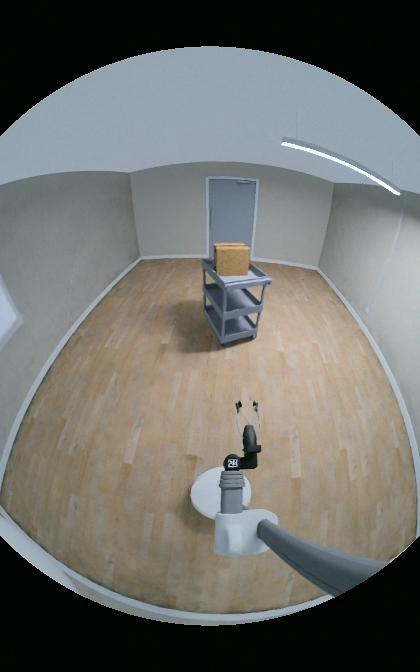

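>>> move:
  blocking: false
  r1: {"base":{"translate_m":1.97,"strafe_m":0.08},"joints":{"wrist_yaw_rad":0.0,"lift_m":0.3,"gripper_m":-0.01},"pace":"fast"}
  r2: {"base":{"strafe_m":-1.05},"joints":{"gripper_m":0.13},"pace":"fast"}

>>> wait:
  seconds: 4

>>> move:
  blocking: false
  r2: {"base":{"translate_m":1.98},"pace":"fast"}

>>> wait:
  seconds: 3.5

>>> wait:
  seconds: 6

>>> move:
  blocking: false
  r1: {"base":{"translate_m":0.37,"strafe_m":0.07}}

>>> wait:
  seconds: 3

>>> move:
  blocking: false
  r1: {"base":{"rotate_rad":2.3}}

>>> wait:
  seconds: 4
  cameras: ["r1_head_camera","r1_head_left_camera","r1_wrist_camera","r2_head_camera","r2_head_left_camera"]

Scene clock: 52.70 s.
move: r1 moving; r2 moving
r1.base_odometry: x=-0.037 y=+0.034 heading=+2.356
r1.turned_by_wheels: +0.000
r1.turned_by_imu: +0.000
r1.base_tilt: forward=-1.6 right=+1.3
r1.lidar_m: 2.61 1.02 0.76 0.73 0.80 0.86 0.81 0.86 1.24 2.01 2.14 3.00
r1.base_status: translate_m moving; strafe_m moving
r1.joint_positions: lift_m=+0.187 arm_m=+0.000 wrist_yaw_rad=+2.555 wrist_pitch_rad=+0.002 wrist_roll_rad=+0.000 gripper_m=+0.037
r1.joint_status: lift_m moving; wrist_yaw_rad moving; gripper_m moving
r1.measured_speeds: translate_m=+0.196 strafe_m=+0.009 rotate_rad=+0.002 lift_m=+0.244 arm_m=+0.000 wrist_yaw_rad=-1.822 wrist_pitch_rad=+0.000 wrist_roll_rad=+0.000
r1.motor_effort: lift_m=+26(28) arm_m=+3(4) wheel_0=+7(10) wheel_1=+6(9) wheel_2=-12(12)
r1.servo_current: wrist_yaw_rad=91(143) wrist_pitch_rad=39(46) wrist_roll_rad=52(72) gripper_m=104(104)
r1.hand_pose: x=-0.0208 y=+0.2325 z=+0.3649 quat_wxyz=(+0.289, -0.001, +0.000, +0.957) (m; r1's base frame)
r1.wrist_depth_mm: - - - - - - - / - - - - - - - / - - - - - - - / - - - - - - - / - - - - - - - / - - 190 - 187 - - / - 144 854 158 788 - -
r2.base_odometry: x=-0.015 y=+0.056 heading=-2.880
r2.turned_by_wheels: +0.000
r2.turned_by_imu: +0.001
r2.base_tilt: forward=-0.7 right=+0.1
r2.lidar_m: 1.38 3.34 2.50 2.43 1.77 1.35 1.30 1.40 2.02 2.28 2.42 3.46
r2.base_status: strafe_m moving
r2.joint_positions: lift_m=+0.580 arm_m=+0.000 wrist_yaw_rad=+0.003 wrist_pitch_rad=+0.001 wrist_roll_rad=+0.000 gripper_m=+0.075
r2.joint_status: gripper_m moving
r2.measured_speeds: translate_m=-0.001 strafe_m=-0.225 rotate_rad=+0.007 lift_m=+0.000 arm_m=+0.000 wrist_yaw_rad=+0.000 wrist_pitch_rad=+0.000 wrist_roll_rad=+0.000
r2.motor_effort: lift_m=+21(21) arm_m=-4(4) wheel_0=+13(14) wheel_1=-13(15) wheel_2=+0(1)
r2.servo_current: wrist_yaw_rad=46(52) wrist_pitch_rad=39(46) wrist_roll_rad=46(59) gripper_m=85(91)
r2.hand_pose: x=+0.4596 y=-0.0866 z=+0.7576 quat_wxyz=(+1.000, +0.000, +0.001, +0.001) (m; r2's base frame)
r2.wrist_depth_mm: - - - - - - - / - - - - - - - / - - - 1464 - - - / - - - - - - - / - - - 1921 - - - / - - 190 1281 189 - - / 1708 1618 1756 - 1708 1576 1618
pictures: none

Scene clock: 56.00 s.
earlier move: r1 moving; r2 done
r1.base_odometry: x=-0.972 y=+0.896 heading=+2.356
r1.turned_by_wheels: +0.000
r1.turned_by_imu: +0.000
r1.base_tilt: forward=-1.6 right=+1.3
r1.lidar_m: 2.34 1.02 0.77 0.72 0.68 0.99 2.08 2.23 2.21 2.13 2.23 2.69
r1.base_status: translate_m moving; strafe_m moving
r1.joint_positions: lift_m=+0.300 arm_m=+0.000 wrist_yaw_rad=+0.003 wrist_pitch_rad=+0.002 wrist_roll_rad=+0.000 gripper_m=-0.009
r1.joint_status: all done
r1.measured_speeds: translate_m=+0.399 strafe_m=+0.016 rotate_rad=-0.002 lift_m=+0.000 arm_m=+0.000 wrist_yaw_rad=+0.000 wrist_pitch_rad=+0.000 wrist_roll_rad=+0.000
r1.motor_effort: lift_m=+24(28) arm_m=+4(4) wheel_0=+5(10) wheel_1=+3(9) wheel_2=-6(13)
r1.servo_current: wrist_yaw_rad=59(143) wrist_pitch_rad=39(52) wrist_roll_rad=46(72) gripper_m=52(124)
r1.hand_pose: x=+0.4595 y=-0.0867 z=+0.4772 quat_wxyz=(+1.000, +0.000, +0.001, +0.001) (m; r1's base frame)
r1.wrist_depth_mm: - - - - - - - / - - - - - - - / - - - - - - - / - - - - - - - / - - - - - - - / - 1618 1618 193 1661 1661 1576 / 1098 1205 180 180 153 1160 1182
r2.base_odometry: x=-0.272 y=+1.014 heading=-2.879
r2.turned_by_wheels: +0.000
r2.turned_by_imu: +0.001
r2.base_tilt: forward=-0.7 right=+0.1
r2.lidar_m: 4.41 1.67 3.51 3.43 1.86 1.39 1.36 1.42 1.34 1.29 1.41 2.00
r2.base_status: done
r2.joint_positions: lift_m=+0.580 arm_m=+0.000 wrist_yaw_rad=+0.003 wrist_pitch_rad=+0.001 wrist_roll_rad=+0.000 gripper_m=+0.130
r2.joint_status: all done
r2.measured_speeds: all 0
r2.motor_effort: lift_m=+21(21) arm_m=-4(4) wheel_0=+1(14) wheel_1=+3(15) wheel_2=+0(2)
r2.servo_current: wrist_yaw_rad=52(59) wrist_pitch_rad=46(46) wrist_roll_rad=52(59) gripper_m=46(124)
r2.hand_pose: x=+0.4596 y=-0.0866 z=+0.7576 quat_wxyz=(+1.000, +0.000, +0.001, +0.001) (m; r2's base frame)
r2.wrist_depth_mm: - - - - - - - / - - - - - - - / 1537 - - - - - - / - - - - - - - / - - - - - - - / - 219 218 - 220 1983 - / - 1618 1618 - 1708 1537 1618
wait: 3.30 of 4 s (r2 has come to rest)
pictures: none

Scene clock: 56.50 s.
earlier move: r1 moving
move: r2 moving
r1.base_odometry: x=-1.119 y=+1.031 heading=+2.356
r1.turned_by_wheels: +0.000
r1.turned_by_imu: +0.000
r1.base_tilt: forward=-1.6 right=+1.3
r1.lidar_m: 2.28 0.89 0.75 0.71 0.75 0.96 2.27 2.43 2.21 2.13 2.23 2.47
r1.base_status: translate_m moving; strafe_m moving
r1.joint_positions: lift_m=+0.300 arm_m=+0.000 wrist_yaw_rad=+0.003 wrist_pitch_rad=+0.002 wrist_roll_rad=+0.000 gripper_m=-0.009
r1.joint_status: not commanded
r1.measured_speeds: translate_m=+0.399 strafe_m=+0.016 rotate_rad=+0.000 lift_m=+0.000 arm_m=+0.000 wrist_yaw_rad=+0.000 wrist_pitch_rad=+0.000 wrist_roll_rad=+0.000
r1.motor_effort: lift_m=+24(24) arm_m=+4(4) wheel_0=+4(7) wheel_1=+5(8) wheel_2=-6(7)
r1.servo_current: wrist_yaw_rad=52(65) wrist_pitch_rad=39(52) wrist_roll_rad=65(65) gripper_m=52(52)
r1.hand_pose: x=+0.4595 y=-0.0867 z=+0.4772 quat_wxyz=(+1.000, +0.000, +0.001, +0.001) (m; r1's base frame)
r1.wrist_depth_mm: - - - - - - - / - - - - - - - / - - - - - - - / - - - - - - - / - - - - - - - / - 1576 1576 195 1661 1661 1576 / 1098 1205 181 181 153 1182 1182
r2.base_odometry: x=-0.320 y=+1.001 heading=-2.879
r2.turned_by_wheels: +0.000
r2.turned_by_imu: +0.000
r2.base_tilt: forward=-0.7 right=+0.1
r2.lidar_m: 4.37 1.63 3.50 3.41 1.94 1.47 1.40 1.50 1.35 1.28 1.38 1.96
r2.base_status: translate_m moving
r2.joint_positions: lift_m=+0.580 arm_m=+0.000 wrist_yaw_rad=+0.003 wrist_pitch_rad=+0.001 wrist_roll_rad=+0.000 gripper_m=+0.130
r2.joint_status: not commanded
r2.measured_speeds: translate_m=+0.199 strafe_m=+0.000 rotate_rad=+0.009 lift_m=+0.000 arm_m=+0.000 wrist_yaw_rad=+0.000 wrist_pitch_rad=+0.000 wrist_roll_rad=+0.000
r2.motor_effort: lift_m=+21(21) arm_m=-4(4) wheel_0=+8(12) wheel_1=+9(10) wheel_2=-15(16)
r2.servo_current: wrist_yaw_rad=52(52) wrist_pitch_rad=46(46) wrist_roll_rad=46(52) gripper_m=46(59)
r2.hand_pose: x=+0.4595 y=-0.0867 z=+0.7576 quat_wxyz=(+1.000, +0.000, +0.001, +0.001) (m; r2's base frame)
r2.wrist_depth_mm: - - - - - - - / - - - - - - - / 1464 - - - - - - / - - - - - - - / - - - - - - - / - 219 217 - 219 1921 - / - 1618 1618 - 1708 1618 1618
pictures: none

Scene clock: 58.43 s.
earlier move: r1 done; r2 moving
r1.base_odometry: x=-1.450 y=+1.336 heading=+2.356
r1.turned_by_wheels: +0.000
r1.turned_by_imu: +0.000
r1.base_tilt: forward=-1.6 right=+1.3
r1.lidar_m: 1.97 0.83 0.61 0.62 0.72 1.06 2.74 2.91 2.25 2.18 2.30 2.04
r1.base_status: done
r1.joint_positions: lift_m=+0.300 arm_m=+0.000 wrist_yaw_rad=+0.003 wrist_pitch_rad=+0.002 wrist_roll_rad=+0.000 gripper_m=-0.009
r1.joint_status: not commanded
r1.measured_speeds: all 0
r1.motor_effort: lift_m=+24(24) arm_m=+4(4) wheel_0=+2(7) wheel_1=-1(8) wheel_2=+0(7)
r1.servo_current: wrist_yaw_rad=52(65) wrist_pitch_rad=39(52) wrist_roll_rad=46(65) gripper_m=52(59)
r1.hand_pose: x=+0.4595 y=-0.0867 z=+0.4772 quat_wxyz=(+1.000, +0.000, +0.001, +0.001) (m; r1's base frame)
r1.wrist_depth_mm: - - - - 1756 - 1618 / - - - - 1756 - 1756 / - - - - 1756 - 1708 / - - - - 1708 - 1661 / - - - - 1756 - 1708 / - 1464 188 195 181 1537 1537 / - 1118 181 180 153 1205 1182
r2.base_odometry: x=-1.020 y=+0.813 heading=-2.879
r2.turned_by_wheels: +0.000
r2.turned_by_imu: +0.000
r2.base_tilt: forward=-0.6 right=+0.1
r2.lidar_m: 3.65 1.02 1.05 3.35 2.89 2.19 2.14 1.83 1.38 1.32 1.41 2.05
r2.base_status: translate_m moving
r2.joint_positions: lift_m=+0.580 arm_m=+0.000 wrist_yaw_rad=+0.003 wrist_pitch_rad=+0.001 wrist_roll_rad=+0.000 gripper_m=+0.130
r2.joint_status: not commanded
r2.measured_speeds: translate_m=+0.400 strafe_m=+0.000 rotate_rad=-0.003 lift_m=+0.000 arm_m=+0.000 wrist_yaw_rad=+0.000 wrist_pitch_rad=+0.000 wrist_roll_rad=+0.000
r2.motor_effort: lift_m=+21(21) arm_m=-4(4) wheel_0=+4(12) wheel_1=+7(10) wheel_2=-8(16)
r2.servo_current: wrist_yaw_rad=59(65) wrist_pitch_rad=39(52) wrist_roll_rad=46(59) gripper_m=46(59)
r2.hand_pose: x=+0.4595 y=-0.0867 z=+0.7576 quat_wxyz=(+1.000, +0.000, +0.001, +0.001) (m; r2's base frame)
r2.wrist_depth_mm: - - - - - - - / - - - - - - - / - - - - - - - / - - - - - - - / - - - - - - - / - - 218 - 218 1921 - / 1661 1618 1618 - 1708 1537 1576
wait: 1.93 of 3.5 s (r1 has come to rest)
pictures: none

Scene clock: 62.23 s.
earlier move: r2 done
r1.base_odometry: x=-1.450 y=+1.336 heading=+2.356
r1.turned_by_wheels: +0.000
r1.turned_by_imu: +0.000
r1.base_tilt: forward=-1.6 right=+1.3
r1.lidar_m: 1.97 0.85 0.61 0.65 0.73 1.03 2.73 2.90 2.24 2.18 2.29 2.02
r1.base_status: done
r1.joint_positions: lift_m=+0.300 arm_m=+0.000 wrist_yaw_rad=+0.003 wrist_pitch_rad=+0.002 wrist_roll_rad=+0.000 gripper_m=-0.009
r1.joint_status: not commanded
r1.measured_speeds: all 0
r1.motor_effort: lift_m=+23(24) arm_m=+4(4) wheel_0=+1(7) wheel_1=-1(8) wheel_2=+0(7)
r1.servo_current: wrist_yaw_rad=46(65) wrist_pitch_rad=39(52) wrist_roll_rad=46(72) gripper_m=46(59)
r1.hand_pose: x=+0.4595 y=-0.0867 z=+0.4772 quat_wxyz=(+1.000, +0.000, +0.001, +0.001) (m; r1's base frame)
r1.wrist_depth_mm: - - - - 1708 - 1661 / - - - - 1661 - 1661 / - - - - 1756 - 1661 / - - - - 1661 - 1661 / - - - - 1708 - 1756 / - 1430 189 194 182 1499 1576 / - 1098 180 180 153 1205 1182
r2.base_odometry: x=-2.184 y=+0.501 heading=-2.879
r2.turned_by_wheels: +0.000
r2.turned_by_imu: +0.002
r2.base_tilt: forward=-0.7 right=+0.1
r2.lidar_m: 2.43 2.63 3.43 0.72 0.70 3.39 3.36 1.92 1.44 1.41 1.49 2.15
r2.base_status: done
r2.joint_positions: lift_m=+0.580 arm_m=+0.000 wrist_yaw_rad=+0.003 wrist_pitch_rad=+0.001 wrist_roll_rad=+0.000 gripper_m=+0.130
r2.joint_status: not commanded
r2.measured_speeds: all 0
r2.motor_effort: lift_m=+21(21) arm_m=-4(5) wheel_0=+1(13) wheel_1=+2(10) wheel_2=-1(16)
r2.servo_current: wrist_yaw_rad=39(65) wrist_pitch_rad=39(52) wrist_roll_rad=46(59) gripper_m=52(59)
r2.hand_pose: x=+0.4595 y=-0.0867 z=+0.7576 quat_wxyz=(+1.000, +0.000, +0.001, +0.001) (m; r2's base frame)
r2.wrist_depth_mm: - - - - - - - / - - - - - - - / - - - - - - - / - - - - - - - / - - - - - - - / - - 217 - 220 1863 - / 1708 1661 1618 - 1708 1537 1618
wait: 3.80 of 6 s (r2 has come to rest)
pictures: none

Scene clock: 62.73 s.
move: r1 moving
r1.base_odometry: x=-1.476 y=+1.354 heading=+2.357
r1.turned_by_wheels: +0.000
r1.turned_by_imu: +0.000
r1.base_tilt: forward=-1.6 right=+1.3
r1.lidar_m: 1.95 0.84 0.61 0.58 0.70 1.03 2.76 2.94 2.25 2.19 2.30 2.02
r1.base_status: translate_m moving; strafe_m moving
r1.joint_positions: lift_m=+0.300 arm_m=+0.000 wrist_yaw_rad=+0.003 wrist_pitch_rad=+0.002 wrist_roll_rad=+0.000 gripper_m=-0.009
r1.joint_status: not commanded
r1.measured_speeds: translate_m=+0.120 strafe_m=+0.022 rotate_rad=+0.003 lift_m=+0.000 arm_m=+0.000 wrist_yaw_rad=+0.000 wrist_pitch_rad=+0.000 wrist_roll_rad=+0.000
r1.motor_effort: lift_m=+24(24) arm_m=+4(4) wheel_0=+5(6) wheel_1=+7(9) wheel_2=-8(9)
r1.servo_current: wrist_yaw_rad=52(59) wrist_pitch_rad=46(52) wrist_roll_rad=52(59) gripper_m=52(52)
r1.hand_pose: x=+0.4595 y=-0.0867 z=+0.4772 quat_wxyz=(+1.000, +0.000, +0.001, +0.001) (m; r1's base frame)
r1.wrist_depth_mm: - - - - 1708 - 1708 / - - - - 1708 - 1661 / - - - - 1708 - 1661 / - - - - 1756 - 1708 / - - - - 1661 - 1661 / - 1499 186 194 180 1499 1537 / - 1118 181 180 153 1205 1118
r2: as last shown
r2.turned_by_imu: +0.000
r2.base_tilt: forward=-0.6 right=+0.1
r2.lidar_m: 2.47 2.63 3.43 0.74 0.70 3.43 3.36 1.92 1.45 1.40 1.49 2.15
r2.motor_effort: lift_m=+21(21) arm_m=-4(4) wheel_0=+2(2) wheel_1=+2(2) wheel_2=+0(1)
r2.servo_current: wrist_yaw_rad=39(59) wrist_pitch_rad=39(46) wrist_roll_rad=59(59) gripper_m=52(52)
r2.wrist_depth_mm: - - - - - - - / - - - - - - - / - - - - - - - / - - - - - - - / - - - - - - - / - - 218 - 220 1921 - / 1708 1618 1618 - 1708 1576 1618
pictures: none

Scene clock: 64.97 s.
earlier move: r1 done
r1.base_odometry: x=-1.761 y=+1.548 heading=+2.357
r1.turned_by_wheels: +0.000
r1.turned_by_imu: +0.000
r1.base_tilt: forward=-1.6 right=+1.3
r1.lidar_m: 1.61 0.75 0.54 0.51 0.55 0.90 2.47 3.10 2.33 2.24 2.23 1.63
r1.base_status: done
r1.joint_positions: lift_m=+0.300 arm_m=+0.000 wrist_yaw_rad=+0.003 wrist_pitch_rad=+0.002 wrist_roll_rad=+0.000 gripper_m=-0.009
r1.joint_status: not commanded
r1.measured_speeds: all 0
r1.motor_effort: lift_m=+23(24) arm_m=+4(4) wheel_0=+2(7) wheel_1=+1(10) wheel_2=+2(10)
r1.servo_current: wrist_yaw_rad=46(72) wrist_pitch_rad=33(52) wrist_roll_rad=46(65) gripper_m=52(59)
r1.hand_pose: x=+0.4595 y=-0.0867 z=+0.4772 quat_wxyz=(+1.000, +0.000, +0.001, +0.001) (m; r1's base frame)
r1.wrist_depth_mm: - 1397 - - 1366 - - / - 1397 - - 1397 - - / - - - - 1336 - - / - - - - 1366 - - / - - - - 1397 - - / - 1430 183 195 181 - - / - 1042 180 180 152 1205 1182
r2.base_odometry: x=-2.184 y=+0.501 heading=-2.879
r2.turned_by_wheels: +0.000
r2.turned_by_imu: +0.000
r2.base_tilt: forward=-0.7 right=+0.0
r2.lidar_m: 2.45 2.63 3.42 0.71 0.68 3.45 3.39 1.91 1.45 1.39 1.51 2.15
r2.base_status: not commanded
r2.joint_positions: lift_m=+0.580 arm_m=+0.000 wrist_yaw_rad=+0.003 wrist_pitch_rad=+0.001 wrist_roll_rad=+0.000 gripper_m=+0.130
r2.joint_status: not commanded
r2.measured_speeds: all 0
r2.motor_effort: lift_m=+21(21) arm_m=-4(4) wheel_0=+1(2) wheel_1=+2(2) wheel_2=-1(1)
r2.servo_current: wrist_yaw_rad=52(59) wrist_pitch_rad=39(46) wrist_roll_rad=39(59) gripper_m=52(59)
r2.hand_pose: x=+0.4595 y=-0.0867 z=+0.7576 quat_wxyz=(+1.000, +0.000, +0.001, +0.001) (m; r2's base frame)
r2.wrist_depth_mm: - - - - - - - / - - - - - - - / - - - - - - - / - - - - - - - / - - - - - - - / - - 217 - 219 1983 - / 1708 1618 1576 - 1661 1576 1618
wait: 2.23 of 3 s (r1 has come to rest)
pictures: none

Scene clock: 65.47 s.
move: r1 moving
r1.base_odometry: x=-1.761 y=+1.548 heading=+2.609
r1.turned_by_wheels: +0.252
r1.turned_by_imu: +0.253
r1.base_tilt: forward=-1.6 right=+1.2
r1.lidar_m: 1.06 0.60 0.52 0.52 0.71 1.29 3.10 2.58 2.26 2.27 1.87 1.61
r1.base_status: rotate_rad moving
r1.joint_positions: lift_m=+0.300 arm_m=+0.000 wrist_yaw_rad=+0.002 wrist_pitch_rad=+0.002 wrist_roll_rad=+0.000 gripper_m=-0.009
r1.joint_status: not commanded
r1.measured_speeds: translate_m=+0.000 strafe_m=-0.001 rotate_rad=+0.975 lift_m=+0.000 arm_m=+0.000 wrist_yaw_rad=+0.000 wrist_pitch_rad=+0.000 wrist_roll_rad=+0.000
r1.motor_effort: lift_m=+23(24) arm_m=+4(4) wheel_0=-8(11) wheel_1=-8(8) wheel_2=-6(8)
r1.servo_current: wrist_yaw_rad=52(59) wrist_pitch_rad=46(46) wrist_roll_rad=39(59) gripper_m=52(52)
r1.hand_pose: x=+0.4595 y=-0.0868 z=+0.4772 quat_wxyz=(+1.000, +0.000, +0.001, +0.001) (m; r1's base frame)
r1.wrist_depth_mm: - - - - - 1255 - / - - 1464 - - 1255 - / - - 1464 - - 1255 - / - - 1430 - - 1308 - / - - 1464 - - 1229 - / - - 186 195 - 1255 - / - - 180 181 153 1118 1138
r2: as last shown
r2.base_tilt: forward=-0.7 right=+0.1
r2.lidar_m: 2.46 2.60 3.39 0.72 0.69 3.43 3.38 1.90 1.45 1.41 1.49 2.14
r2.motor_effort: lift_m=+21(21) arm_m=-4(4) wheel_0=+1(2) wheel_1=+2(2) wheel_2=+0(1)
r2.servo_current: wrist_yaw_rad=39(52) wrist_pitch_rad=46(46) wrist_roll_rad=39(59) gripper_m=46(52)
r2.wrist_depth_mm: - - - - - - - / - - - - - - - / - - - - - - - / - - - - - - - / - - - - - - - / - - 217 - 219 1921 - / 1708 1618 1661 - 1661 1576 1618
pictures: none

Scene clock: 67.40 s.
earlier move: r1 done
r1.base_odometry: x=-1.761 y=+1.548 heading=-1.627
r1.turned_by_wheels: +2.047
r1.turned_by_imu: +2.058
r1.base_tilt: forward=-1.6 right=+1.3
r1.lidar_m: 0.70 1.20 3.07 2.67 2.25 2.25 1.90 1.64 1.14 0.65 0.51 0.53
r1.base_status: done
r1.joint_positions: lift_m=+0.300 arm_m=+0.000 wrist_yaw_rad=+0.002 wrist_pitch_rad=+0.002 wrist_roll_rad=+0.000 gripper_m=-0.009
r1.joint_status: not commanded
r1.measured_speeds: all 0
r1.motor_effort: lift_m=+23(24) arm_m=+3(4) wheel_0=-2(11) wheel_1=-2(8) wheel_2=-2(9)
r1.servo_current: wrist_yaw_rad=59(72) wrist_pitch_rad=46(52) wrist_roll_rad=52(65) gripper_m=52(59)
r1.hand_pose: x=+0.4595 y=-0.0868 z=+0.4772 quat_wxyz=(+1.000, +0.000, +0.001, +0.001) (m; r1's base frame)
r1.wrist_depth_mm: - - - 521 442 399 263 / - - - 521 442 404 264 / - - - 530 445 404 266 / - 1042 - 521 445 407 267 / - 1098 - 530 452 407 267 / 1255 1060 184 203 430 410 267 / 1182 1042 163 151 153 - 267
r2.base_odometry: x=-2.184 y=+0.501 heading=-2.879
r2.turned_by_wheels: +0.000
r2.turned_by_imu: +0.000
r2.base_tilt: forward=-0.6 right=+0.1
r2.lidar_m: 2.46 2.62 3.43 0.72 0.68 3.42 3.38 1.88 1.45 1.40 1.50 2.17
r2.base_status: not commanded
r2.joint_positions: lift_m=+0.580 arm_m=+0.000 wrist_yaw_rad=+0.003 wrist_pitch_rad=+0.001 wrist_roll_rad=+0.000 gripper_m=+0.130
r2.joint_status: not commanded
r2.measured_speeds: all 0
r2.motor_effort: lift_m=+21(21) arm_m=-4(4) wheel_0=+2(2) wheel_1=+2(2) wheel_2=-1(1)
r2.servo_current: wrist_yaw_rad=52(59) wrist_pitch_rad=39(52) wrist_roll_rad=59(59) gripper_m=52(59)
r2.hand_pose: x=+0.4595 y=-0.0867 z=+0.7576 quat_wxyz=(+1.000, +0.000, +0.001, +0.001) (m; r2's base frame)
r2.wrist_depth_mm: - - - - - - - / - - - - - - - / - - - - - - - / - - - - - - - / - - - - - - - / - - 218 - 219 1921 - / 1708 1618 1618 - 1661 1537 1618
wait: 1.93 of 4 s (r1 has come to rest)
pictures: r1_head_camera, r1_head_left_camera, r1_wrist_camera, r2_head_camera, r2_head_left_camera
Images, in order (width x height): r1_head_camera 420x560, r1_head_left_camera 420x672, r1_wrist_camera 616x392, r2_head_camera 420x560, r2_head_left_camera 420x672.

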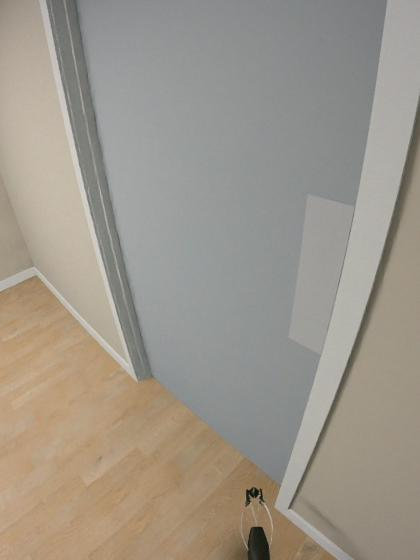

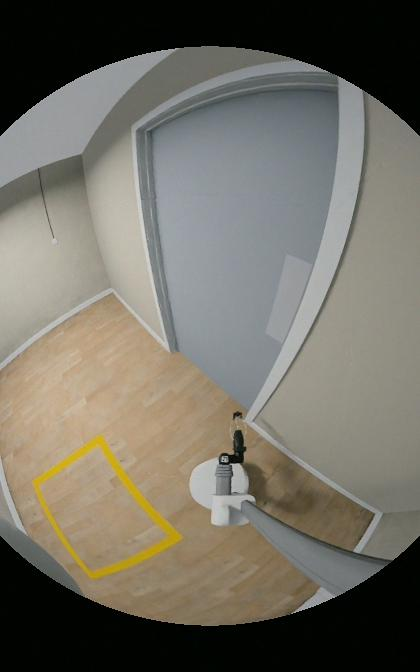

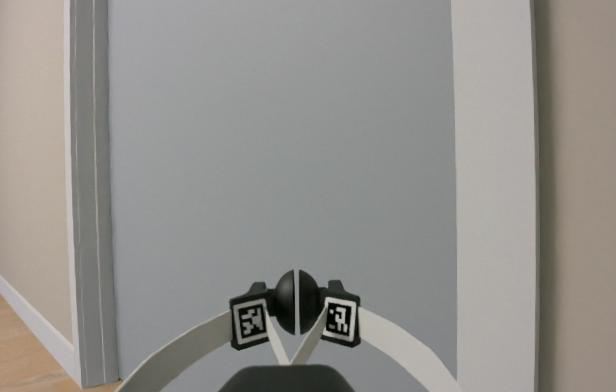

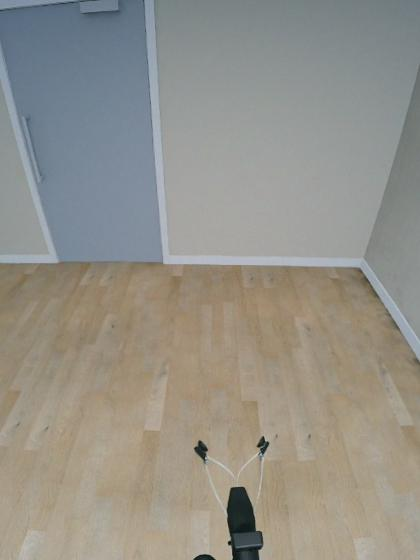

